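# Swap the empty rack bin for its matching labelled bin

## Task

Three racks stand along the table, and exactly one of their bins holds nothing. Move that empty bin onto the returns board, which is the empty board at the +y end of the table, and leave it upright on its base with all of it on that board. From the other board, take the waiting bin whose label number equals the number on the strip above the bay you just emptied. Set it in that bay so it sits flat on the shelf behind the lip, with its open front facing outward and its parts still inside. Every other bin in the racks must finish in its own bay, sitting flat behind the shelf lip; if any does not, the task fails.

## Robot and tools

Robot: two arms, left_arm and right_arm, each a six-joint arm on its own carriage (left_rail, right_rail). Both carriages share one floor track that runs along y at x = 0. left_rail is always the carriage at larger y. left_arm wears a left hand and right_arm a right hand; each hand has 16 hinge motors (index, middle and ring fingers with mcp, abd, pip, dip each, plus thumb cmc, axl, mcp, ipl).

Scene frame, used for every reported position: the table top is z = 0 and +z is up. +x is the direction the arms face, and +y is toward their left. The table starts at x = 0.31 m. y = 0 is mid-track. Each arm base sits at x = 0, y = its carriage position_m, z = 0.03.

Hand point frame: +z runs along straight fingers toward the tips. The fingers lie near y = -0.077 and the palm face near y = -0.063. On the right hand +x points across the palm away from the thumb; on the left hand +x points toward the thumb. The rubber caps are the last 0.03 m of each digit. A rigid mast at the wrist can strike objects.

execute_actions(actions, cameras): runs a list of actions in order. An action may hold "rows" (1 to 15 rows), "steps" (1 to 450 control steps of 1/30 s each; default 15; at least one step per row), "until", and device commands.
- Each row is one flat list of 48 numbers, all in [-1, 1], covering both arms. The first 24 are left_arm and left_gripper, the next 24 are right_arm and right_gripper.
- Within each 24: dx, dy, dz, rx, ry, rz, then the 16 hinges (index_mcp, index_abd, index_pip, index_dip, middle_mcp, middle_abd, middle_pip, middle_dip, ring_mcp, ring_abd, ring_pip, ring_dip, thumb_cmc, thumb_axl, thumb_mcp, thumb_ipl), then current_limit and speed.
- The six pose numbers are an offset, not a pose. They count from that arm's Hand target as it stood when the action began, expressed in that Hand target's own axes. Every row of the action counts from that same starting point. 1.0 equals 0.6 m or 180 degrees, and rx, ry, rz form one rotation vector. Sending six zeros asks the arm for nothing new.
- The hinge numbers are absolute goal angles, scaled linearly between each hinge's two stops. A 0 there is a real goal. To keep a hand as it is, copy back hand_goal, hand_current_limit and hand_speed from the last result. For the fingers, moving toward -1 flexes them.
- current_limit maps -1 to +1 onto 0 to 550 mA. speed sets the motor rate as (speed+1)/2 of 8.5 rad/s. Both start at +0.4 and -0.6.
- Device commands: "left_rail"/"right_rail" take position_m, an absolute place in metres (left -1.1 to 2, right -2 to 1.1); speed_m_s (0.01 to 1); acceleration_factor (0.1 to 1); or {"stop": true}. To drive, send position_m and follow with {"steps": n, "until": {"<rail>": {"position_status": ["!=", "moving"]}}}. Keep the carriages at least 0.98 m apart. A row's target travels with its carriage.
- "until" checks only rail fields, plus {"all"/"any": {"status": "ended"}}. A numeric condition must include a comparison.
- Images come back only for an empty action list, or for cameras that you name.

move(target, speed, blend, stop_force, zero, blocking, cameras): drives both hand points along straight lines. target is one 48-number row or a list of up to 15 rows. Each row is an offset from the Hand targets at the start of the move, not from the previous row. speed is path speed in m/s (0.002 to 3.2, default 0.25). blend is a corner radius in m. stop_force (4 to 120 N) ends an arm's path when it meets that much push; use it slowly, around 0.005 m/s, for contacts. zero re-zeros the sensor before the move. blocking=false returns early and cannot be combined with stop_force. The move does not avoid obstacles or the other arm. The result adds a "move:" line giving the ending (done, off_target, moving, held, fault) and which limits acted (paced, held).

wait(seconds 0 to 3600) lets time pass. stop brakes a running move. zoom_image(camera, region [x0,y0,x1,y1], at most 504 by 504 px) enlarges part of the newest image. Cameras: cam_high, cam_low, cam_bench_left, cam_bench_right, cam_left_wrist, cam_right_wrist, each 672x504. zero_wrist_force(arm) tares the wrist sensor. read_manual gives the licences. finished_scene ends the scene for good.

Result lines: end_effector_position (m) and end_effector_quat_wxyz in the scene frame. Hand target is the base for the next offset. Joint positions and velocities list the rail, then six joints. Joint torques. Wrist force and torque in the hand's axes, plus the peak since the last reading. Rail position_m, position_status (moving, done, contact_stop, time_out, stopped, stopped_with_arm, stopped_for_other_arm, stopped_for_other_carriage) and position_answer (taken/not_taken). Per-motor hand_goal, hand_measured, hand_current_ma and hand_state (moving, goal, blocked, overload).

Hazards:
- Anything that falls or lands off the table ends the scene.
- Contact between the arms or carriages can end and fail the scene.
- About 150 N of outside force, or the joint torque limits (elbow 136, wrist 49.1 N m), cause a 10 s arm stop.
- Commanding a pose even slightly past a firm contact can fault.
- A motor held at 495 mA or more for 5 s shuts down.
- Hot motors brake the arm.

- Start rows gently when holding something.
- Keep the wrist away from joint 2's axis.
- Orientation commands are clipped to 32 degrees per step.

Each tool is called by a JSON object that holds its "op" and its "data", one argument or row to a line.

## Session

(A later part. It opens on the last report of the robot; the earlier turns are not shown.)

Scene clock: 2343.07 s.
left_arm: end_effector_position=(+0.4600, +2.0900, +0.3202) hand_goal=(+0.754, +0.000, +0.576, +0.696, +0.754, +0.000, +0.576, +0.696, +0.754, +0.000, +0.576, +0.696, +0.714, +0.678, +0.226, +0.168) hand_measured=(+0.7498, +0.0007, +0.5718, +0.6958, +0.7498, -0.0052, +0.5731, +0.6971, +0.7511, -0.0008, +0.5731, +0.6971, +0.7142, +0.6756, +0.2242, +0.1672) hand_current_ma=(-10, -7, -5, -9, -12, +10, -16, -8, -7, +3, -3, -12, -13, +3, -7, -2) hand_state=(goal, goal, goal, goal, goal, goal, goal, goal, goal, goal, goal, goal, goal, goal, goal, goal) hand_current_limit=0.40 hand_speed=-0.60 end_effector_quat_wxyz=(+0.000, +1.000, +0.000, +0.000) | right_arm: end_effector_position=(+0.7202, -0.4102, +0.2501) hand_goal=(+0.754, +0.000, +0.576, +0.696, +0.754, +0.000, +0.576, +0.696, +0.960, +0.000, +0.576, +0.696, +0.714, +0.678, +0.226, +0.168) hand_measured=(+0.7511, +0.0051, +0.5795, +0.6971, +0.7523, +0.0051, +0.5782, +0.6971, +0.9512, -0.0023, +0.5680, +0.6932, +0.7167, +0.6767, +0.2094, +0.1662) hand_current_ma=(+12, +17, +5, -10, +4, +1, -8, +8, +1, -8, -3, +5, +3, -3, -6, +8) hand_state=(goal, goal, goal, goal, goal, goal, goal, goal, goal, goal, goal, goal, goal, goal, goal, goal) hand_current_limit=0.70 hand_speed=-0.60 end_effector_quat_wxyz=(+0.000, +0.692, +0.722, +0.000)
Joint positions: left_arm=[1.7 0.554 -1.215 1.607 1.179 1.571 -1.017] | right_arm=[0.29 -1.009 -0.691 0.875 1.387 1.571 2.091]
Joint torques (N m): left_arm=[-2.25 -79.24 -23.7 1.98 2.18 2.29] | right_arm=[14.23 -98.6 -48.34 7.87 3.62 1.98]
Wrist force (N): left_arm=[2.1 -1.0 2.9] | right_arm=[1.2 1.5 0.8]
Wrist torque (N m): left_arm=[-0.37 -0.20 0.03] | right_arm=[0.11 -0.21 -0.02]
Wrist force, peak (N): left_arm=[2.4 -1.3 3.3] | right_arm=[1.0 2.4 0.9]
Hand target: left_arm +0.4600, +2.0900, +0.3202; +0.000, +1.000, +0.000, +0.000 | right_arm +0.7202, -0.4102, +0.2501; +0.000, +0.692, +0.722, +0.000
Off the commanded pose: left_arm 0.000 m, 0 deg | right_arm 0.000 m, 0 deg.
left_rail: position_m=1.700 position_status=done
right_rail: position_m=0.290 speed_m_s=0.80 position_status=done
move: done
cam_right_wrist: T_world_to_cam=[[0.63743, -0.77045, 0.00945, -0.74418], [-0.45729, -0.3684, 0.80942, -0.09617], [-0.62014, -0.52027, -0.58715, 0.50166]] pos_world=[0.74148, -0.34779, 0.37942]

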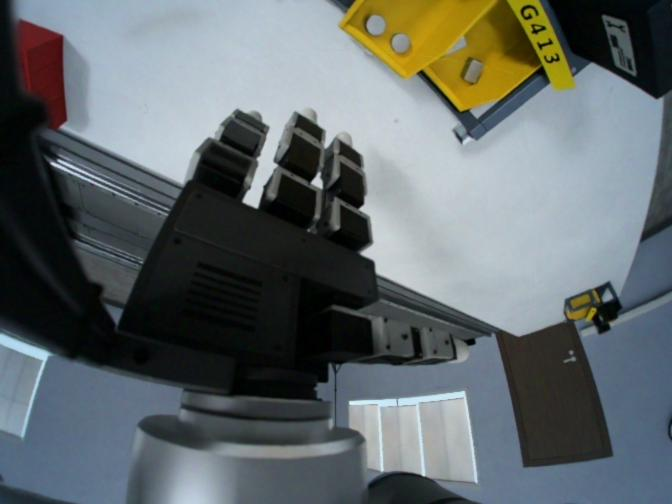

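{"op": "move", "data": {
  "target": [0,0,0,0,0,0,0.754,0,0.576,0.696,0.754,0,0.576,0.696,0.754,0,0.576,0.696,0.714,0.678,0.226,0.168,0.4,-0.6,-0.007,0,0.1533,0,0,0,0.754,0,0.576,0.696,0.754,0,0.576,0.696,0.9595,0,0.5766,0.6957,0.714,0.678,0.226,0.168,0.7,-0.6],
  "speed": 0.08,
  "stop_force": 10,
  "cameras": ["cam_right_wrist","cam_high","cam_low"]
}}

{"op": "zoom_image", "data": {
  "camera": "cam_right_wrist",
  "region": [220, 0, 600, 200]
}}

{"op": "zoom_image", "data": {
  "camera": "cam_high",
  "region": [190, 350, 370, 504]
}}

{"op": "zoom_image", "data": {
  "camera": "cam_low",
  "region": [140, 180, 320, 300]
}}

Scene clock: 2376.93 s.
left_arm: end_effector_position=(+0.4600, +2.0900, +0.3202) hand_goal=(+0.754, +0.000, +0.576, +0.696, +0.754, +0.000, +0.576, +0.696, +0.754, +0.000, +0.576, +0.696, +0.714, +0.678, +0.226, +0.168) hand_measured=(+0.7498, -0.0008, +0.5731, +0.6971, +0.7498, -0.0037, +0.5731, +0.6958, +0.7511, -0.0008, +0.5731, +0.6958, +0.7142, +0.6756, +0.2232, +0.1672) hand_current_ma=(-18, -9, -13, -9, -19, +7, -8, -6, -16, +11, -7, -6, -6, -1, +0, +2) hand_state=(goal, goal, goal, goal, goal, goal, goal, goal, goal, goal, goal, goal, goal, goal, goal, goal) hand_current_limit=0.40 hand_speed=-0.60 end_effector_quat_wxyz=(+0.000, +1.000, +0.000, +0.000) | right_arm: end_effector_position=(+0.7203, -0.4144, +0.1582) hand_goal=(+0.754, +0.000, +0.576, +0.696, +0.754, +0.000, +0.576, +0.696, +0.960, +0.000, +0.576, +0.696, +0.714, +0.678, +0.226, +0.168) hand_measured=(+0.7511, +0.0051, +0.5795, +0.6971, +0.7511, +0.0051, +0.5770, +0.6958, +0.9512, -0.0023, +0.5680, +0.6920, +0.7167, +0.6777, +0.2094, +0.1662) hand_current_ma=(+6, +13, +4, -6, +1, -8, -5, +5, +4, -10, +8, +12, -1, -4, -15, +7) hand_state=(goal, goal, goal, goal, goal, goal, goal, goal, goal, goal, goal, goal, goal, goal, goal, goal) hand_current_limit=0.70 hand_speed=-0.60 end_effector_quat_wxyz=(+0.000, +0.692, +0.722, +0.000)
Joint positions: left_arm=[1.7 0.554 -1.215 1.607 1.179 1.571 -1.017] | right_arm=[0.29 -1.011 -0.638 0.942 1.267 1.571 2.089]
Joint torques (N m): left_arm=[-2.6 -79.05 -23.62 2.19 2.23 2.21] | right_arm=[-11.13 -100.82 -31.49 1.23 -0.19 -1.59]
Wrist force (N): left_arm=[1.8 -1.2 3.1] | right_arm=[1.2 2.1 0.7]
Wrist torque (N m): left_arm=[-0.41 -0.16 0.02] | right_arm=[0.20 -0.21 0.19]
Wrist force, peak (N): left_arm=[2.3 -1.2 3.3] | right_arm=[1.2 2.0 1.3]
Hand target: left_arm +0.4600, +2.0900, +0.3202; +0.000, +1.000, +0.000, +0.000 | right_arm +0.7203, -0.4144, +0.1582; +0.000, +0.692, +0.722, +0.000
Off the commanded pose: left_arm 0.000 m, 0 deg | right_arm 0.000 m, 0 deg.
left_rail: position_m=1.700 position_status=done
right_rail: position_m=0.290 speed_m_s=0.80 position_status=done
move: done
cam_right_wrist: T_world_to_cam=[[0.6373, -0.77055, 0.00943, -0.74661], [-0.45728, -0.3683, 0.80948, -0.02314], [-0.62027, -0.52019, -0.58708, 0.44568]] pos_world=[0.74168, -0.35199, 0.28742]
Images, in order (width x height): cam_high 672x504, cam_low 672x504, cam_right_wrist 672x504.

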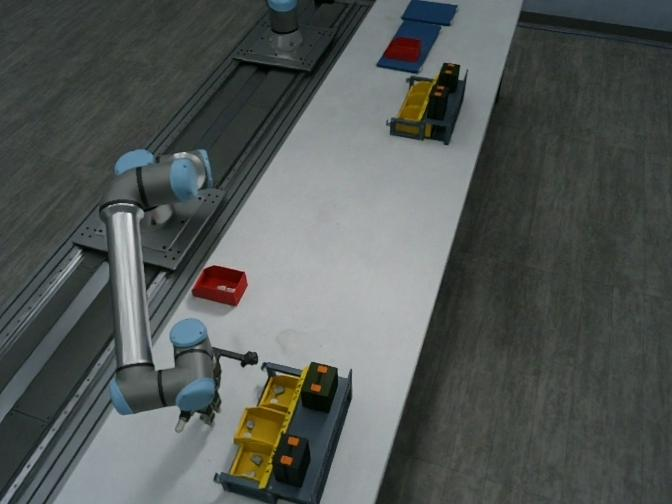

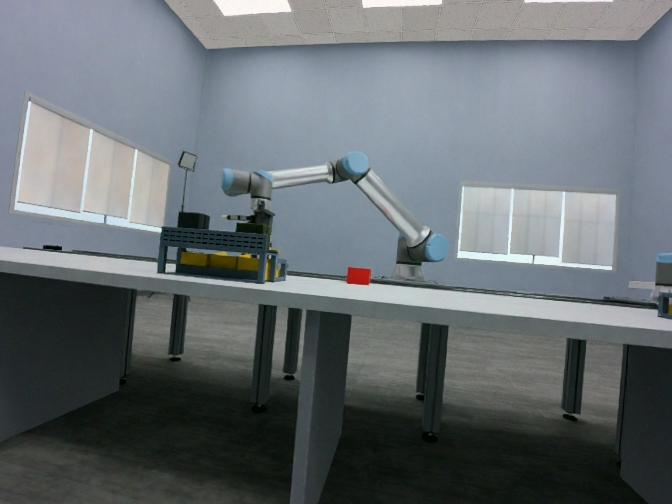

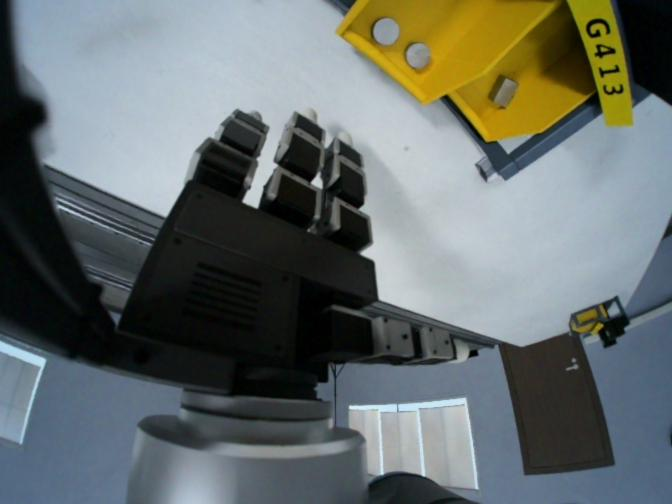

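Scaled by 1.326 from the camera's image (finer frame: 960x720).

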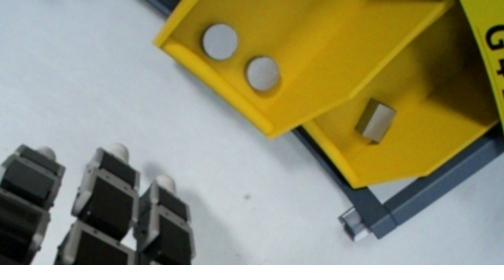

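Scaled by 2.800.

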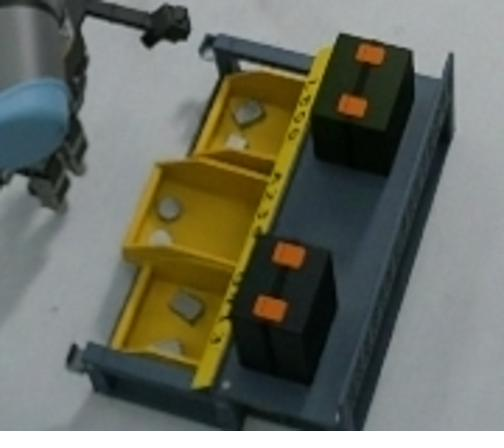

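Scaled by 2.800.

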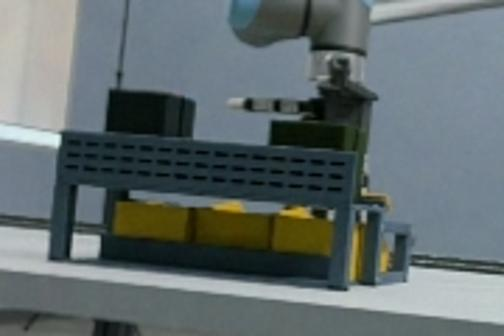

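{"op": "move", "data": {
  "target": [0,0,0,0,0,0,0.754,0,0.576,0.696,0.754,0,0.576,0.696,0.754,0,0.576,0.696,0.714,0.678,0.226,0.168,0.4,-0.6,-0.0057,0.1082,0,0,0,-0.0139,0.754,0,0.576,0.696,0.754,0,0.576,0.696,0.9595,0,0.5766,0.6957,0.714,0.678,0.226,0.168,0.7,-0.6],
  "speed": 0.05,
  "cameras": ["cam_right_wrist","cam_high","cam_low"]
}}

{"op": "zoom_image", "data": {
  "camera": "cam_right_wrist",
  "region": [180, 0, 500, 200]
}}

{"op": "zoom_image", "data": {
  "camera": "cam_high",
  "region": [190, 350, 370, 504]
}}

Scene clock: 2418.17 s.
left_arm: end_effector_position=(+0.4600, +2.0900, +0.3202) hand_goal=(+0.754, +0.000, +0.576, +0.696, +0.754, +0.000, +0.576, +0.696, +0.754, +0.000, +0.576, +0.696, +0.714, +0.678, +0.226, +0.168) hand_measured=(+0.7498, -0.0008, +0.5731, +0.6958, +0.7498, -0.0037, +0.5731, +0.6958, +0.7498, -0.0023, +0.5718, +0.6958, +0.7142, +0.6756, +0.2242, +0.1672) hand_current_ma=(-17, -10, -8, +6, -19, -2, -11, +0, -12, -2, -5, -5, -12, -1, -1, -13) hand_state=(goal, goal, goal, goal, goal, goal, goal, goal, goal, goal, goal, goal, goal, goal, goal, goal) hand_current_limit=0.40 hand_speed=-0.60 end_effector_quat_wxyz=(+0.000, +1.000, +0.000, +0.000) | right_arm: end_effector_position=(+0.7853, -0.4151, +0.1581) hand_goal=(+0.754, +0.000, +0.576, +0.696, +0.754, +0.000, +0.576, +0.696, +0.960, +0.000, +0.576, +0.696, +0.714, +0.678, +0.226, +0.168) hand_measured=(+0.7511, +0.0051, +0.5795, +0.6971, +0.7511, +0.0051, +0.5782, +0.6971, +0.9512, -0.0023, +0.5680, +0.6932, +0.7129, +0.6777, +0.2104, +0.1662) hand_current_ma=(+14, +10, +8, -6, +4, -8, -6, -1, +1, -13, +4, +9, -4, -8, -10, +8) hand_state=(goal, goal, goal, goal, goal, goal, goal, goal, goal, goal, goal, goal, goal, goal, goal, goal) hand_current_limit=0.70 hand_speed=-0.60 end_effector_quat_wxyz=(+0.000, +0.676, +0.737, +0.000)
Joint positions: left_arm=[1.7 0.554 -1.215 1.607 1.179 1.571 -1.017] | right_arm=[0.29 -0.957 -0.535 0.744 1.362 1.571 2.099]
Joint torques (N m): left_arm=[-2.87 -78.8 -23.42 2.13 2.09 2.21] | right_arm=[14.63 -107.93 -48.15 7.65 1.85 2.11]
Wrist force (N): left_arm=[2.1 -1.2 3.0] | right_arm=[0.8 1.6 0.6]
Wrist torque (N m): left_arm=[-0.40 -0.19 0.04] | right_arm=[0.15 -0.17 -0.03]
Wrist force, peak (N): left_arm=[2.3 -1.1 3.6] | right_arm=[1.1 2.2 0.9]
Hand target: left_arm +0.4600, +2.0900, +0.3202; +0.000, +1.000, +0.000, +0.000 | right_arm +0.7854, -0.4151, +0.1581; +0.000, +0.676, +0.737, +0.000
Off the commanded pose: left_arm 0.000 m, 0 deg | right_arm 0.000 m, 0 deg.
left_rail: position_m=1.700 position_status=done
right_rail: position_m=0.290 speed_m_s=0.80 position_status=done
move: done
cam_right_wrist: T_world_to_cam=[[0.67031, -0.74203, 0.00939, -0.80263], [-0.44089, -0.38804, 0.80935, -0.01472], [-0.59692, -0.54665, -0.58725, 0.45632]] pos_world=[0.80391, -0.35184, 0.28742]
Images, in order (width x height): cam_high 672x504, cam_low 672x504, cam_right_wrist 672x504.

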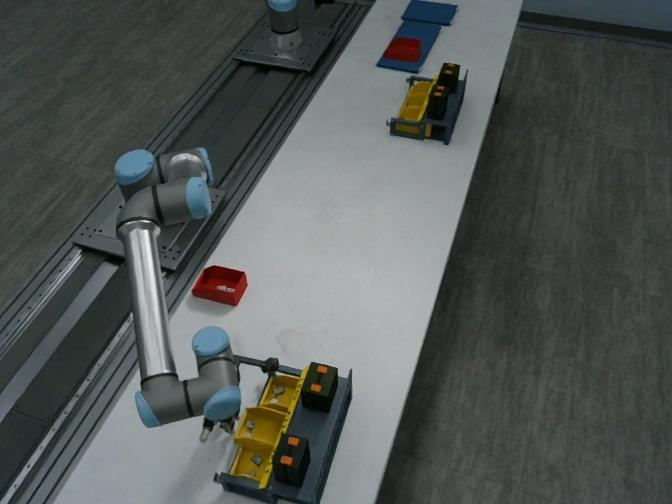

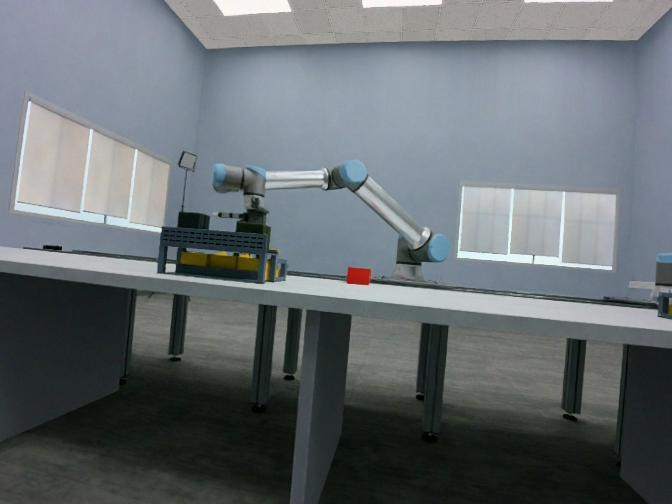

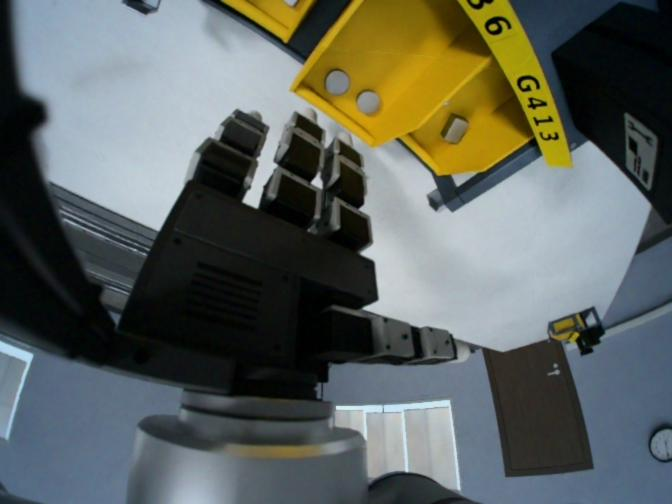

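Scaled by 1.575 from the camera's image (finer frame: 960x720).

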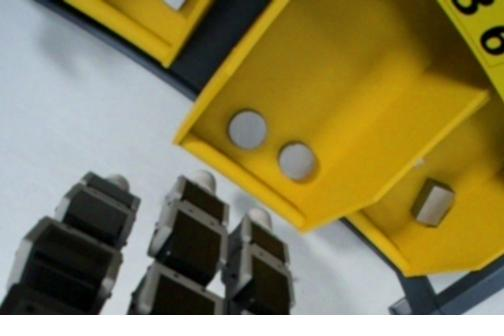

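Scaled by 2.800.

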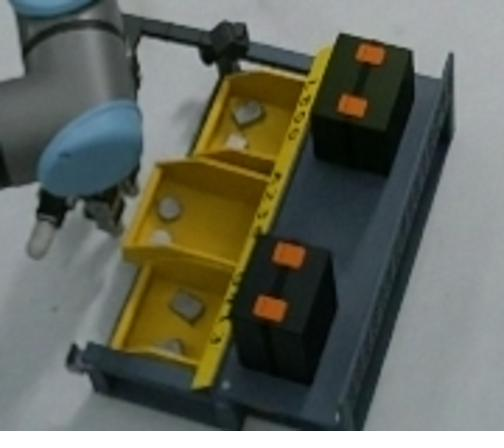

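{"op": "zoom_image", "data": {
  "camera": "cam_right_wrist",
  "region": [200, 0, 360, 100]
}}

{"op": "zoom_image", "data": {
  "camera": "cam_right_wrist",
  "region": [340, 90, 520, 220]
}}

Scaled by 3.150 from the camera's image (finer frame: 960x720).

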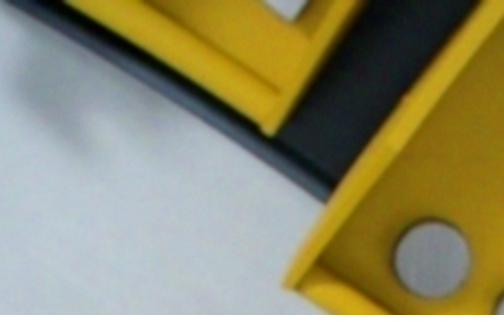

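Scaled by 2.800 from the camera's image (finer frame: 960x720).

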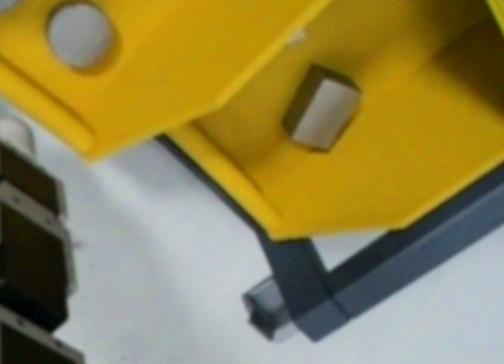

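{"op": "move", "data": {
  "target": [0,0,0,0,0,0,0.754,0,0.576,0.696,0.754,0,0.576,0.696,0.754,0,0.576,0.696,0.714,0.678,0.226,0.168,0.4,-0.6,0,-0.06,-0.1533,0,0,0.0117,0.754,0,0.576,0.696,0.754,0,0.576,0.696,0.9595,0,0.5766,0.6957,0.714,0.678,0.226,0.168,0.7,-0.6],
  "speed": 0.1
}}

{"op": "execute_actions", "data": {
  "actions": [
    {"right_rail":{"position_m":-0.15,"speed_m_s":0.5,"acceleration_factor":0.5},"steps":120,"until":{"right_rail":{"position_status":["!=","moving"]}}}
  ]
}}

Scene clock: 2524.10 s.
left_arm: end_effector_position=(+0.4600, +2.0900, +0.3202) hand_goal=(+0.754, +0.000, +0.576, +0.696, +0.754, +0.000, +0.576, +0.696, +0.754, +0.000, +0.576, +0.696, +0.714, +0.678, +0.226, +0.168) hand_measured=(+0.7498, -0.0008, +0.5731, +0.6971, +0.7498, -0.0037, +0.5731, +0.6971, +0.7511, -0.0008, +0.5718, +0.6958, +0.7142, +0.6756, +0.2232, +0.1672) hand_current_ma=(-16, -1, +1, -4, -19, +7, -12, -11, -15, +12, -8, -5, -9, +3, -2, +1) hand_state=(goal, goal, goal, goal, goal, goal, goal, goal, goal, goal, goal, goal, goal, goal, goal, goal) hand_current_limit=0.40 hand_speed=-0.60 end_effector_quat_wxyz=(+0.000, +1.000, +0.000, +0.000) | right_arm: end_effector_position=(+0.7496, -0.4181, +0.2500) hand_goal=(+0.754, +0.000, +0.576, +0.696, +0.754, +0.000, +0.576, +0.696, +0.960, +0.000, +0.576, +0.696, +0.714, +0.678, +0.226, +0.168) hand_measured=(+0.7511, +0.0051, +0.5795, +0.6971, +0.7511, +0.0051, +0.5782, +0.6971, +0.9512, -0.0023, +0.5693, +0.6932, +0.7142, +0.6777, +0.2094, +0.1662) hand_current_ma=(+16, +8, +5, -9, +6, +3, -13, +6, -3, -8, +0, -1, +3, -9, -10, +11) hand_state=(goal, goal, goal, goal, goal, goal, goal, goal, goal, goal, goal, goal, goal, goal, goal, goal) hand_current_limit=0.70 hand_speed=-0.60 end_effector_quat_wxyz=(+0.000, +0.690, +0.724, +0.000)
Joint positions: left_arm=[1.7 0.554 -1.215 1.607 1.179 1.571 -1.017] | right_arm=[0.29 -0.988 -0.632 0.765 1.438 1.571 2.106]
Joint torques (N m): left_arm=[-2.49 -79.38 -23.88 2.19 2.25 2.23] | right_arm=[-10.87 -125.1 -34.09 7.65 3.11 2.4]
Wrist force (N): left_arm=[1.8 -0.9 2.8] | right_arm=[1.1 1.6 0.7]
Wrist torque (N m): left_arm=[-0.36 -0.17 0.01] | right_arm=[0.16 -0.21 0.00]
Wrist force, peak (N): left_arm=[2.3 -0.9 3.3] | right_arm=[1.2 2.1 1.7]
Hand target: left_arm +0.4600, +2.0900, +0.3202; +0.000, +1.000, +0.000, +0.000 | right_arm +0.7495, -0.4182, +0.2501; +0.000, +0.690, +0.724, +0.000
Off the commanded pose: left_arm 0.000 m, 0 deg | right_arm 0.000 m, 0 deg.
left_rail: position_m=1.700 position_status=done
right_rail: position_m=0.290 speed_m_s=0.80 position_status=done
move: done

Scene clock: 2526.17 s.
left_arm: end_effector_position=(+0.4600, +2.0900, +0.3202) hand_goal=(+0.754, +0.000, +0.576, +0.696, +0.754, +0.000, +0.576, +0.696, +0.754, +0.000, +0.576, +0.696, +0.714, +0.678, +0.226, +0.168) hand_measured=(+0.7486, -0.0008, +0.5731, +0.6958, +0.7511, -0.0052, +0.5744, +0.6971, +0.7511, -0.0008, +0.5731, +0.6958, +0.7129, +0.6756, +0.2242, +0.1672) hand_current_ma=(-13, -3, -10, -7, -11, +3, -16, +0, -16, +1, -6, -9, -8, +6, +3, -5) hand_state=(goal, goal, goal, goal, goal, goal, goal, goal, goal, goal, goal, goal, goal, goal, goal, goal) hand_current_limit=0.40 hand_speed=-0.60 end_effector_quat_wxyz=(+0.000, +1.000, +0.000, +0.000) | right_arm: end_effector_position=(+0.7495, -0.8581, +0.2501) hand_goal=(+0.754, +0.000, +0.576, +0.696, +0.754, +0.000, +0.576, +0.696, +0.960, +0.000, +0.576, +0.696, +0.714, +0.678, +0.226, +0.168) hand_measured=(+0.7511, +0.0021, +0.5795, +0.6958, +0.7523, +0.0021, +0.5782, +0.6971, +0.9512, -0.0008, +0.5680, +0.6932, +0.7154, +0.6777, +0.2094, +0.1672) hand_current_ma=(+12, +4, +8, -8, +15, +1, -7, +4, +2, -11, +2, +9, +3, -15, -11, +5) hand_state=(goal, goal, goal, goal, goal, goal, goal, goal, goal, goal, goal, goal, goal, goal, goal, goal) hand_current_limit=0.70 hand_speed=-0.60 end_effector_quat_wxyz=(+0.000, +0.690, +0.724, +0.000) end_effector_velocity=(+0.000, -0.001, +0.001) end_effector_angular_velocity=(-0.001, +0.000, -0.001)
Joint positions: left_arm=[1.7 0.554 -1.215 1.607 1.179 1.571 -1.017] | right_arm=[-0.15 -0.988 -0.632 0.765 1.438 1.571 2.106]
Joint velocities: left_arm=[within noise] | right_arm=[-0.001 0 0 -0.001 0 0 0.001]
Joint torques (N m): left_arm=[-2.48 -78.06 -23.9 2.24 2.1 2.37] | right_arm=[12.26 -120.17 -41.6 7.36 2.93 2.07]
Wrist force (N): left_arm=[1.9 -0.8 3.3] | right_arm=[1.2 1.7 0.7]
Wrist torque (N m): left_arm=[-0.38 -0.16 0.01] | right_arm=[0.18 -0.22 0.01]
Wrist force, peak (N): left_arm=[2.2 -0.8 3.5] | right_arm=[2.4 1.6 1.3]
Hand target: left_arm +0.4600, +2.0900, +0.3202; +0.000, +1.000, +0.000, +0.000 | right_arm +0.7495, -0.8581, +0.2501; +0.000, +0.690, +0.724, +0.000
Off the commanded pose: left_arm 0.000 m, 0 deg | right_arm 0.000 m, 0 deg.
left_rail: position_m=1.700 position_status=done
right_rail: position_m=-0.150 speed_m_s=0.50 position_status=done

{"op": "move", "data": {
  "target": [0,0,0,0,0,0,0.754,0,0.576,0.696,0.754,0,0.576,0.696,0.754,0,0.576,0.696,0.714,0.678,0.226,0.168,0.4,-0.6,0.7395,0.2468,0,0,0,0,0.754,0,0.576,0.696,0.754,0,0.576,0.696,0.9595,0,0.5766,0.6957,0.714,0.678,0.226,0.168,0.7,-0.6],
  "speed": 0.2,
  "cameras": ["cam_right_wrist","cam_high","cam_low"]
}}

{"op": "zoom_image", "data": {
  "camera": "cam_right_wrist",
  "region": [200, 0, 500, 200]
}}

{"op": "zoom_image", "data": {
  "camera": "cam_high",
  "region": [190, 350, 370, 504]
}}

{"op": "zoom_image", "data": {
  "camera": "cam_low",
  "region": [140, 180, 320, 300]
}}

Scene clock: 2542.40 s.
left_arm: end_effector_position=(+0.4600, +2.0900, +0.3202) hand_goal=(+0.754, +0.000, +0.576, +0.696, +0.754, +0.000, +0.576, +0.696, +0.754, +0.000, +0.576, +0.696, +0.714, +0.678, +0.226, +0.168) hand_measured=(+0.7498, -0.0008, +0.5731, +0.6958, +0.7498, -0.0037, +0.5731, +0.6971, +0.7511, -0.0008, +0.5731, +0.6945, +0.7142, +0.6756, +0.2242, +0.1672) hand_current_ma=(-8, -4, -7, -7, -9, +5, -20, -3, -12, +3, -11, -10, -10, +1, +7, -4) hand_state=(goal, goal, goal, goal, goal, goal, goal, goal, goal, goal, goal, goal, goal, goal, goal, goal) hand_current_limit=0.40 hand_speed=-0.60 end_effector_quat_wxyz=(+0.000, +1.000, +0.000, +0.000) | right_arm: end_effector_position=(+0.8760, -0.4079, +0.2502) hand_goal=(+0.754, +0.000, +0.576, +0.696, +0.754, +0.000, +0.576, +0.696, +0.960, +0.000, +0.576, +0.696, +0.714, +0.678, +0.226, +0.168) hand_measured=(+0.7498, -0.0008, +0.5795, +0.6958, +0.7523, -0.0008, +0.5782, +0.6971, +0.9512, -0.0052, +0.5693, +0.6932, +0.7142, +0.6777, +0.2094, +0.1662) hand_current_ma=(+11, +4, +5, -6, +4, +3, -1, +7, +2, -14, +9, +3, -6, -11, -11, +4) hand_state=(goal, goal, goal, goal, goal, goal, goal, goal, goal, goal, goal, goal, goal, goal, goal, goal) hand_current_limit=0.70 hand_speed=-0.60 end_effector_quat_wxyz=(+0.000, +0.690, +0.724, +0.000)
Joint positions: left_arm=[1.7 0.554 -1.215 1.607 1.179 1.571 -1.017] | right_arm=[-0.15 -0.507 -0.887 1.223 1.234 1.571 2.586]
Joint torques (N m): left_arm=[-2.87 -78.58 -24.05 2.17 2.12 2.1] | right_arm=[14.23 -82.7 -46.08 7.23 3.67 2.3]
Wrist force (N): left_arm=[1.8 -0.9 3.6] | right_arm=[1.0 1.4 0.6]
Wrist torque (N m): left_arm=[-0.42 -0.15 0.01] | right_arm=[0.18 -0.17 0.02]
Wrist force, peak (N): left_arm=[2.2 -1.0 3.6] | right_arm=[3.1 1.8 0.5]
Hand target: left_arm +0.4600, +2.0900, +0.3202; +0.000, +1.000, +0.000, +0.000 | right_arm +0.8760, -0.4078, +0.2501; +0.000, +0.690, +0.724, +0.000
Off the commanded pose: left_arm 0.000 m, 0 deg | right_arm 0.000 m, 0 deg.
left_rail: position_m=1.700 position_status=done
right_rail: position_m=-0.150 speed_m_s=0.50 position_status=done
move: done
cam_right_wrist: T_world_to_cam=[[0.6426, -0.76614, 0.00953, -0.8445], [-0.45492, -0.37149, 0.80935, -0.02743], [-0.61654, -0.52442, -0.58725, 0.59459]] pos_world=[0.89678, -0.34538, 0.37942]
Images, in order (width x height): cam_high 672x504, cam_low 672x504, cam_right_wrist 672x504.

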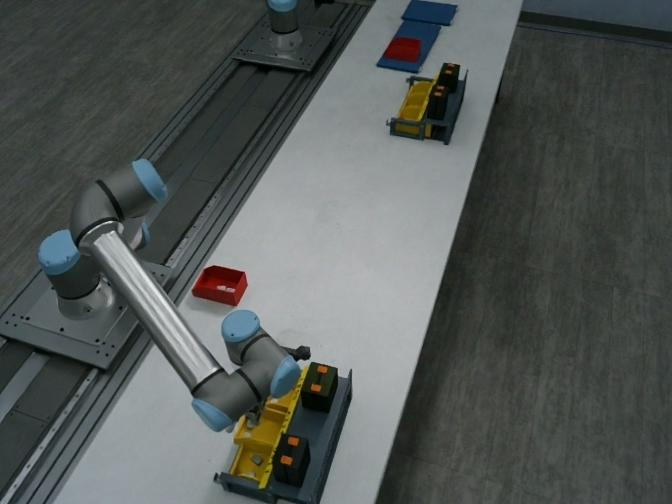

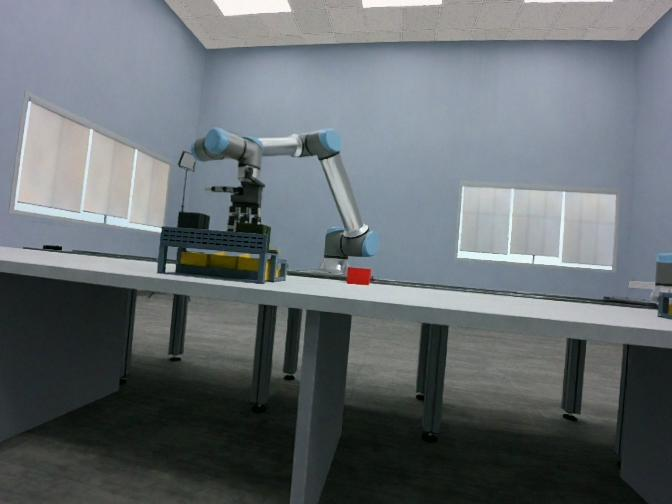

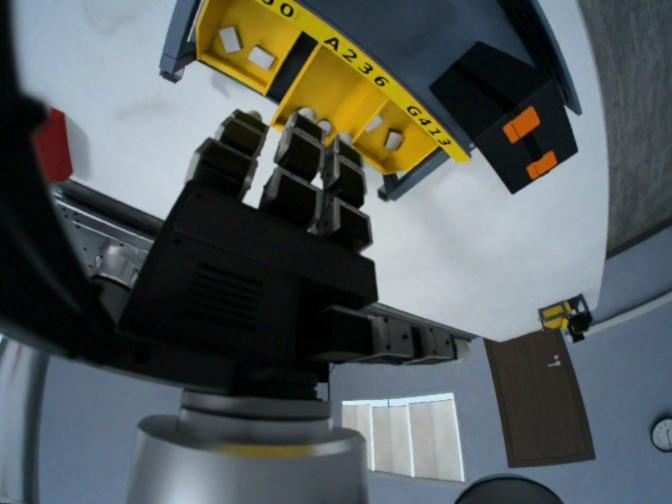

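Scaled by 1.680 from the camera's image (finer frame: 960x720).

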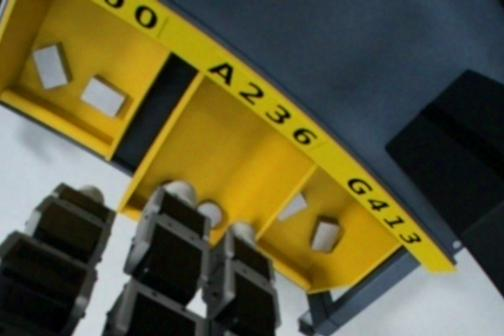

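Scaled by 2.800.

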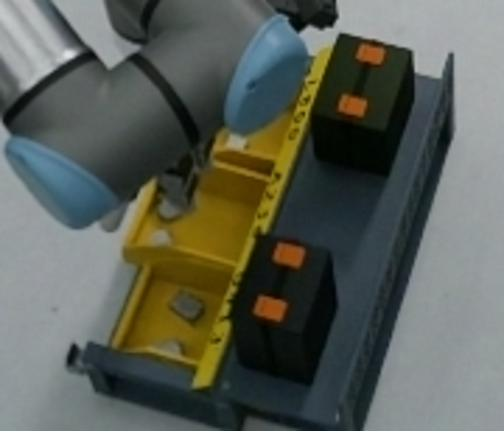

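Scaled by 2.800.

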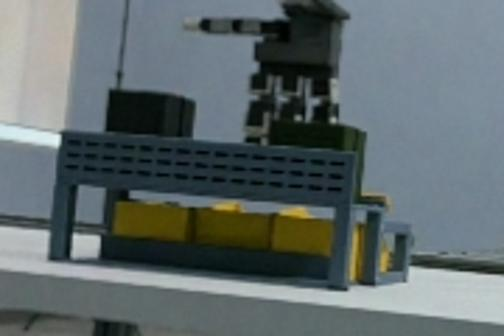

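{"op": "move", "data": {
  "target": [0,0,0,0,0,0,0.754,0,0.576,0.696,0.754,0,0.576,0.696,0.754,0,0.576,0.696,0.714,0.678,0.226,0.168,0.4,-0.6,0,0,0.1033,0,0,0,0.754,0,0.576,0.696,0.754,0,0.576,0.696,0.9595,0,0.5766,0.6957,0.714,0.678,0.226,0.168,0.7,-0.6],
  "speed": 0.04,
  "stop_force": 5,
  "cameras": ["cam_right_wrist","cam_high","cam_low"]
}}

{"op": "zoom_image", "data": {
  "camera": "cam_right_wrist",
  "region": [200, 0, 500, 200]
}}

{"op": "zoom_image", "data": {
  "camera": "cam_low",
  "region": [140, 180, 320, 300]
}}

Scene clock: 2586.93 s.
left_arm: end_effector_position=(+0.4600, +2.0900, +0.3202) hand_goal=(+0.754, +0.000, +0.576, +0.696, +0.754, +0.000, +0.576, +0.696, +0.754, +0.000, +0.576, +0.696, +0.714, +0.678, +0.226, +0.168) hand_measured=(+0.7498, -0.0008, +0.5718, +0.6971, +0.7498, -0.0037, +0.5731, +0.6971, +0.7498, -0.0008, +0.5731, +0.6958, +0.7142, +0.6767, +0.2232, +0.1672) hand_current_ma=(-15, -15, -15, +2, -16, +6, -13, -11, -9, +4, -2, +0, -8, -3, -4, -8) hand_state=(goal, goal, goal, goal, goal, goal, goal, goal, goal, goal, goal, goal, goal, goal, goal, goal) hand_current_limit=0.40 hand_speed=-0.60 end_effector_quat_wxyz=(+0.000, +1.000, +0.000, +0.000) | right_arm: end_effector_position=(+0.8760, -0.4078, +0.1881) hand_goal=(+0.754, +0.000, +0.576, +0.696, +0.754, +0.000, +0.576, +0.696, +0.960, +0.000, +0.576, +0.696, +0.714, +0.678, +0.226, +0.168) hand_measured=(+0.7498, -0.0008, +0.5795, +0.6971, +0.7511, +0.0007, +0.5782, +0.6958, +0.9512, -0.0052, +0.5680, +0.6932, +0.7129, +0.6767, +0.2094, +0.1672) hand_current_ma=(+12, +6, +14, -7, -1, -2, +1, +7, +7, -14, +0, +2, +0, -15, -11, +7) hand_state=(goal, goal, goal, goal, goal, goal, goal, goal, goal, goal, goal, goal, goal, goal, goal, goal) hand_current_limit=0.70 hand_speed=-0.60 end_effector_quat_wxyz=(+0.000, +0.690, +0.724, +0.000)
Joint positions: left_arm=[1.7 0.554 -1.215 1.607 1.179 1.571 -1.017] | right_arm=[-0.15 -0.507 -0.847 1.271 1.147 1.571 2.587]
Joint torques (N m): left_arm=[-2.5 -79.23 -23.86 2.22 2.23 2.09] | right_arm=[6.76 -85.58 -30.1 1.19 2.82 1.12]
Wrist force (N): left_arm=[1.9 -0.7 3.3] | right_arm=[1.4 1.3 0.7]
Wrist torque (N m): left_arm=[-0.37 -0.16 0.01] | right_arm=[0.13 -0.24 0.05]
Wrist force, peak (N): left_arm=[2.2 -1.1 3.5] | right_arm=[1.7 1.5 0.7]
Hand target: left_arm +0.4600, +2.0900, +0.3202; +0.000, +1.000, +0.000, +0.000 | right_arm +0.8760, -0.4078, +0.1881; +0.000, +0.690, +0.724, +0.000
Off the commanded pose: left_arm 0.000 m, 0 deg | right_arm 0.000 m, 0 deg.
left_rail: position_m=1.700 position_status=done
right_rail: position_m=-0.150 speed_m_s=0.50 position_status=done
move: done
cam_right_wrist: T_world_to_cam=[[0.64262, -0.76613, 0.00938, -0.84386], [-0.45475, -0.37153, 0.80942, 0.02264], [-0.61664, -0.52442, -0.58715, 0.55835]] pos_world=[0.89688, -0.34528, 0.31742]
Images, in order (width x height): cam_high 672x504, cam_low 672x504, cam_right_wrist 672x504.

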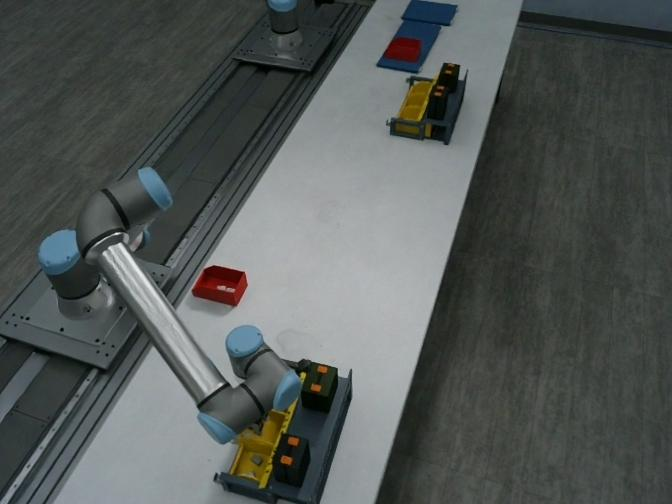

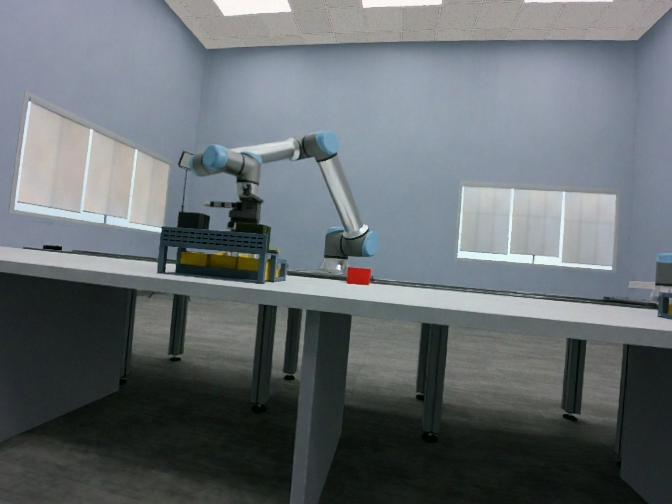

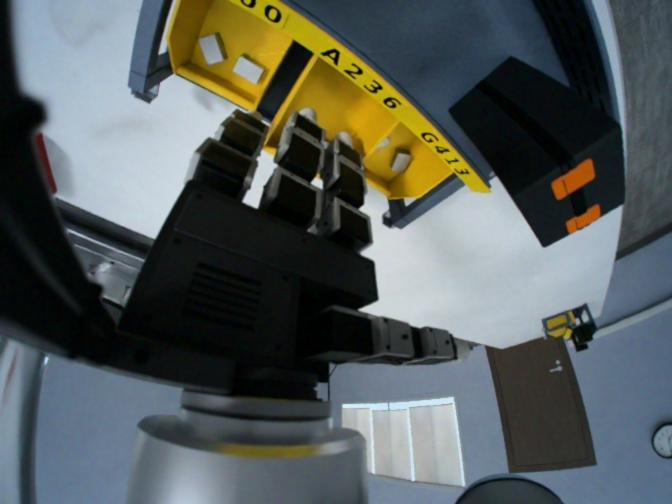

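Scaled by 1.680 from the camera's image (finer frame: 960x720).

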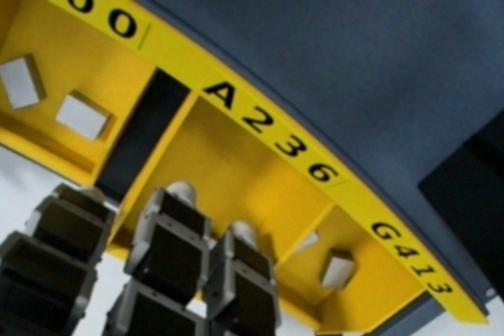

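Scaled by 2.800.

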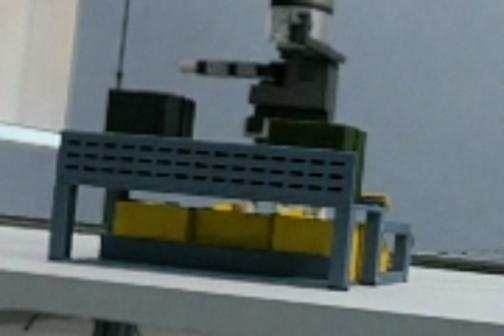

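{"op": "move", "data": {
  "target": [0,0,0,0,0,0,0.754,0,0.576,0.696,0.754,0,0.576,0.696,0.754,0,0.576,0.696,0.714,0.678,0.226,0.168,0.4,-0.6,0.03,0,0,0,0,0,0.754,0,0.576,0.696,0.754,0,0.576,0.696,0.9595,0,0.5766,0.6957,0.714,0.678,0.226,0.168,0.7,-0.6],
  "speed": 0.01,
  "stop_force": 6,
  "cameras": ["cam_right_wrist","cam_high","cam_low"]
}}

{"op": "zoom_image", "data": {
  "camera": "cam_right_wrist",
  "region": [200, 0, 500, 200]
}}

{"op": "zoom_image", "data": {
  "camera": "cam_high",
  "region": [190, 350, 370, 504]
}}

Scene clock: 2601.73 s.
left_arm: end_effector_position=(+0.4600, +2.0900, +0.3202) hand_goal=(+0.754, +0.000, +0.576, +0.696, +0.754, +0.000, +0.576, +0.696, +0.754, +0.000, +0.576, +0.696, +0.714, +0.678, +0.226, +0.168) hand_measured=(+0.7498, -0.0008, +0.5731, +0.6971, +0.7498, -0.0037, +0.5731, +0.6958, +0.7511, -0.0008, +0.5731, +0.6958, +0.7142, +0.6756, +0.2232, +0.1672) hand_current_ma=(-12, -3, -8, +10, -7, +7, -15, -9, -15, +3, -5, -8, -3, +5, -2, -11) hand_state=(goal, goal, goal, goal, goal, goal, goal, goal, goal, goal, goal, goal, goal, goal, goal, goal) hand_current_limit=0.40 hand_speed=-0.60 end_effector_quat_wxyz=(+0.000, +1.000, +0.000, +0.000) | right_arm: end_effector_position=(+0.8751, -0.3898, +0.1881) hand_goal=(+0.754, +0.000, +0.576, +0.696, +0.754, +0.000, +0.576, +0.696, +0.960, +0.000, +0.576, +0.696, +0.714, +0.678, +0.226, +0.168) hand_measured=(+0.7511, -0.0008, +0.5782, +0.6958, +0.7511, +0.0270, +0.5782, +0.6958, +0.9512, -0.0052, +0.5693, +0.6932, +0.7129, +0.6767, +0.2094, +0.1662) hand_current_ma=(+9, +1, +15, -4, +8, +2, -5, +9, +3, +0, -4, +3, +1, -9, -8, +4) hand_state=(goal, goal, goal, goal, goal, blocked, goal, goal, goal, goal, goal, goal, goal, goal, goal, goal) hand_current_limit=0.70 hand_speed=-0.60 end_effector_quat_wxyz=(+0.000, +0.690, +0.724, +0.000)
Joint positions: left_arm=[1.7 0.554 -1.215 1.607 1.179 1.571 -1.017] | right_arm=[-0.15 -0.487 -0.856 1.287 1.14 1.571 2.606]
Joint torques (N m): left_arm=[-2.73 -78.04 -23.48 2.19 2.18 1.91] | right_arm=[15.67 -106.5 -29.56 0.89 -2.15 2.16]
Wrist force (N): left_arm=[1.8 -1.2 3.0] | right_arm=[0.2 1.3 0.3]
Wrist torque (N m): left_arm=[-0.40 -0.16 0.02] | right_arm=[0.17 -0.28 -0.04]
Wrist force, peak (N): left_arm=[2.4 -1.4 3.4] | right_arm=[1.6 1.5 1.0]
Hand target: left_arm +0.4600, +2.0900, +0.3202; +0.000, +1.000, +0.000, +0.000 | right_arm +0.8751, -0.3898, +0.1881; +0.000, +0.690, +0.724, +0.000
Off the commanded pose: left_arm 0.000 m, 0 deg | right_arm 0.000 m, 0 deg.
left_rail: position_m=1.700 position_status=done
right_rail: position_m=-0.150 speed_m_s=0.50 position_status=done
move: done
cam_right_wrist: T_world_to_cam=[[0.64262, -0.76613, 0.00938, -0.82949], [-0.45475, -0.37153, 0.80942, 0.02892], [-0.61664, -0.52442, -0.58715, 0.56724]] pos_world=[0.89598, -0.32728, 0.31742]
Images, in order (width x height): cam_high 672x504, cam_low 672x504, cam_right_wrist 672x504.

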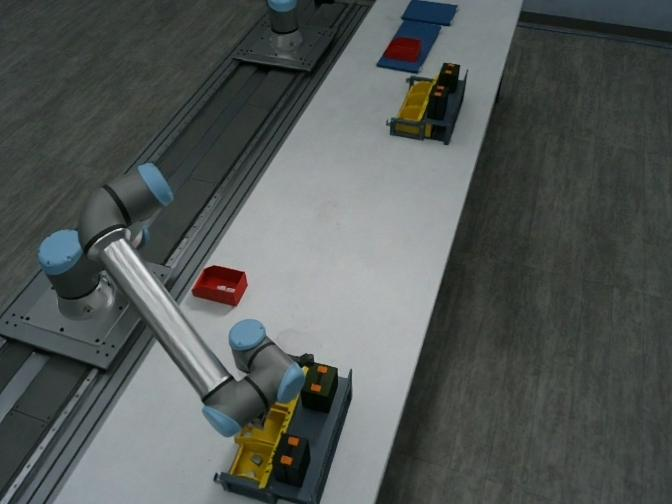

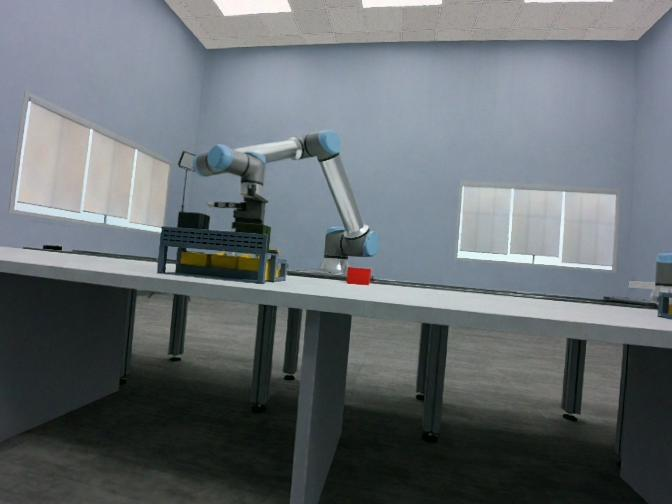

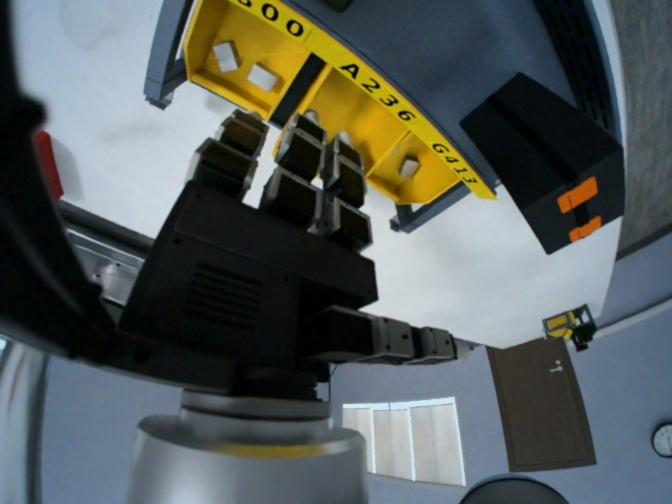

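Scaled by 1.680 from the camera's image (finer frame: 960x720).

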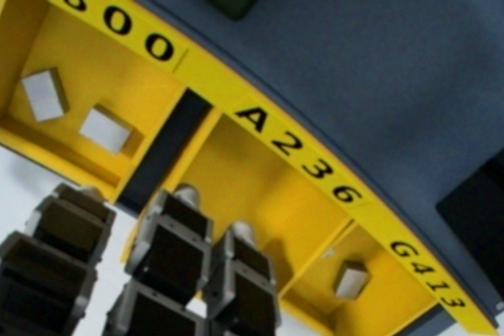

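Scaled by 2.800.

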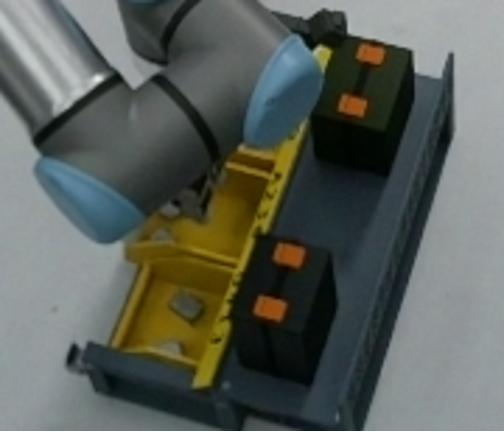

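{"op": "move", "data": {
  "target": [0,0,0,0,0,0,0.754,0,0.576,0.696,0.754,0,0.576,0.696,0.754,0,0.576,0.696,0.714,0.678,0.226,0.168,0.4,-0.6,0.0183,0,0,0,0,0,0.754,0,0.576,0.696,0.754,0,0.576,0.696,0.9595,0,0.5766,0.6957,0.714,0.678,0.226,0.168,0.7,-0.6],
  "speed": 0.01,
  "stop_force": 6,
  "cameras": ["cam_right_wrist","cam_high"]
}}

{"op": "zoom_image", "data": {
  "camera": "cam_right_wrist",
  "region": [200, 0, 500, 200]
}}

{"op": "zoom_image", "data": {
  "camera": "cam_high",
  "region": [190, 350, 370, 504]
}}

Scene clock: 2617.23 s.
left_arm: end_effector_position=(+0.4600, +2.0900, +0.3202) hand_goal=(+0.754, +0.000, +0.576, +0.696, +0.754, +0.000, +0.576, +0.696, +0.754, +0.000, +0.576, +0.696, +0.714, +0.678, +0.226, +0.168) hand_measured=(+0.7498, -0.0008, +0.5731, +0.6958, +0.7498, -0.0037, +0.5731, +0.6971, +0.7498, -0.0008, +0.5731, +0.6971, +0.7142, +0.6756, +0.2242, +0.1672) hand_current_ma=(-10, -9, -4, -5, -15, +7, -15, -1, -9, +11, -11, -7, -6, -7, -4, -10) hand_state=(goal, goal, goal, goal, goal, goal, goal, goal, goal, goal, goal, goal, goal, goal, goal, goal) hand_current_limit=0.40 hand_speed=-0.60 end_effector_quat_wxyz=(+0.000, +1.000, +0.000, +0.000) | right_arm: end_effector_position=(+0.8746, -0.3789, +0.1881) hand_goal=(+0.754, +0.000, +0.576, +0.696, +0.754, +0.000, +0.576, +0.696, +0.960, +0.000, +0.576, +0.696, +0.714, +0.678, +0.226, +0.168) hand_measured=(+0.7511, -0.0008, +0.5782, +0.6971, +0.7511, +0.0270, +0.5782, +0.6932, +0.9500, -0.0052, +0.5693, +0.6932, +0.7142, +0.6767, +0.2094, +0.1662) hand_current_ma=(+6, +8, +10, -13, -1, +8, -4, +5, +6, -13, +3, +8, +1, -7, -13, +6) hand_state=(goal, goal, goal, goal, goal, blocked, goal, goal, goal, goal, goal, goal, goal, goal, goal, goal) hand_current_limit=0.70 hand_speed=-0.60 end_effector_quat_wxyz=(+0.000, +0.690, +0.724, +0.000)
Joint positions: left_arm=[1.7 0.554 -1.215 1.607 1.179 1.571 -1.017] | right_arm=[-0.15 -0.476 -0.862 1.297 1.136 1.571 2.618]
Joint torques (N m): left_arm=[-1.81 -78.56 -24.04 2.26 2.08 2.02] | right_arm=[12.7 -105.88 -28.7 0.9 -2.07 2.34]
Wrist force (N): left_arm=[2.5 -0.9 3.4] | right_arm=[0.5 1.7 0.5]
Wrist torque (N m): left_arm=[-0.39 -0.24 0.07] | right_arm=[0.20 -0.33 0.01]
Wrist force, peak (N): left_arm=[2.2 -1.2 3.6] | right_arm=[0.4 2.2 0.5]
Hand target: left_arm +0.4600, +2.0900, +0.3202; +0.000, +1.000, +0.000, +0.000 | right_arm +0.8746, -0.3789, +0.1881; +0.000, +0.690, +0.724, +0.000
Off the commanded pose: left_arm 0.000 m, 0 deg | right_arm 0.000 m, 0 deg.
left_rail: position_m=1.700 position_status=done
right_rail: position_m=-0.150 speed_m_s=0.50 position_status=done
move: done
cam_right_wrist: T_world_to_cam=[[0.64262, -0.76613, 0.00938, -0.82076], [-0.45475, -0.37153, 0.80942, 0.0327], [-0.61664, -0.52442, -0.58715, 0.57259]] pos_world=[0.89538, -0.31638, 0.31742]
Images, in order (width x height): cam_high 672x504, cam_right_wrist 672x504.

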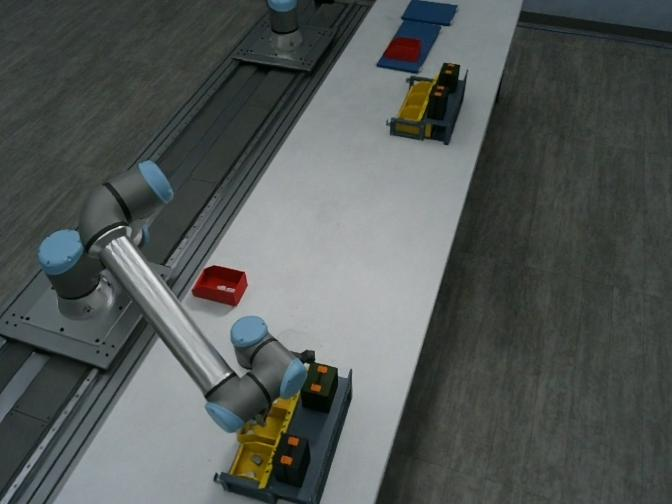

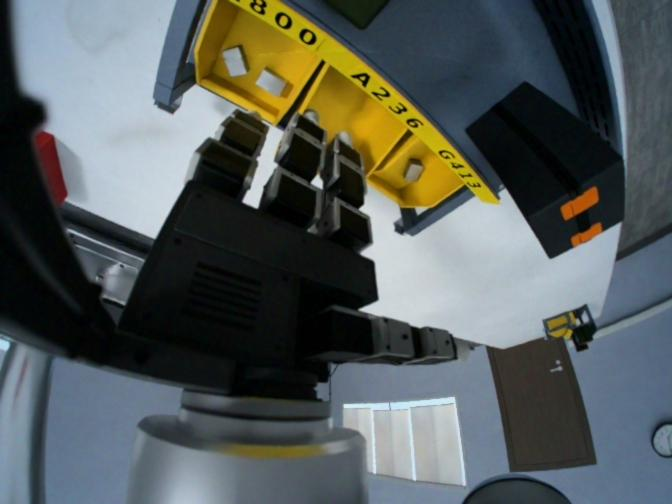

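Scaled by 1.680 from the camera's image (finer frame: 960x720).

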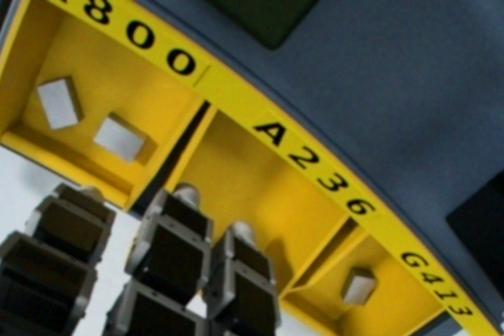

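Scaled by 2.800.

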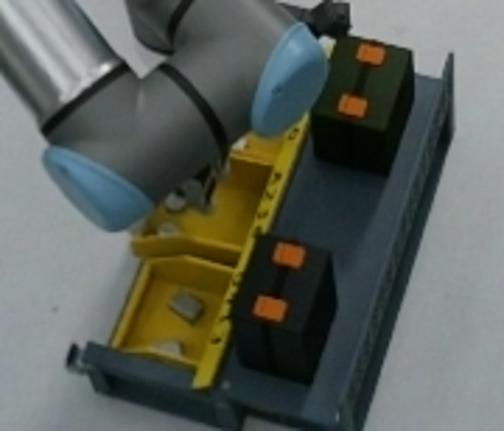

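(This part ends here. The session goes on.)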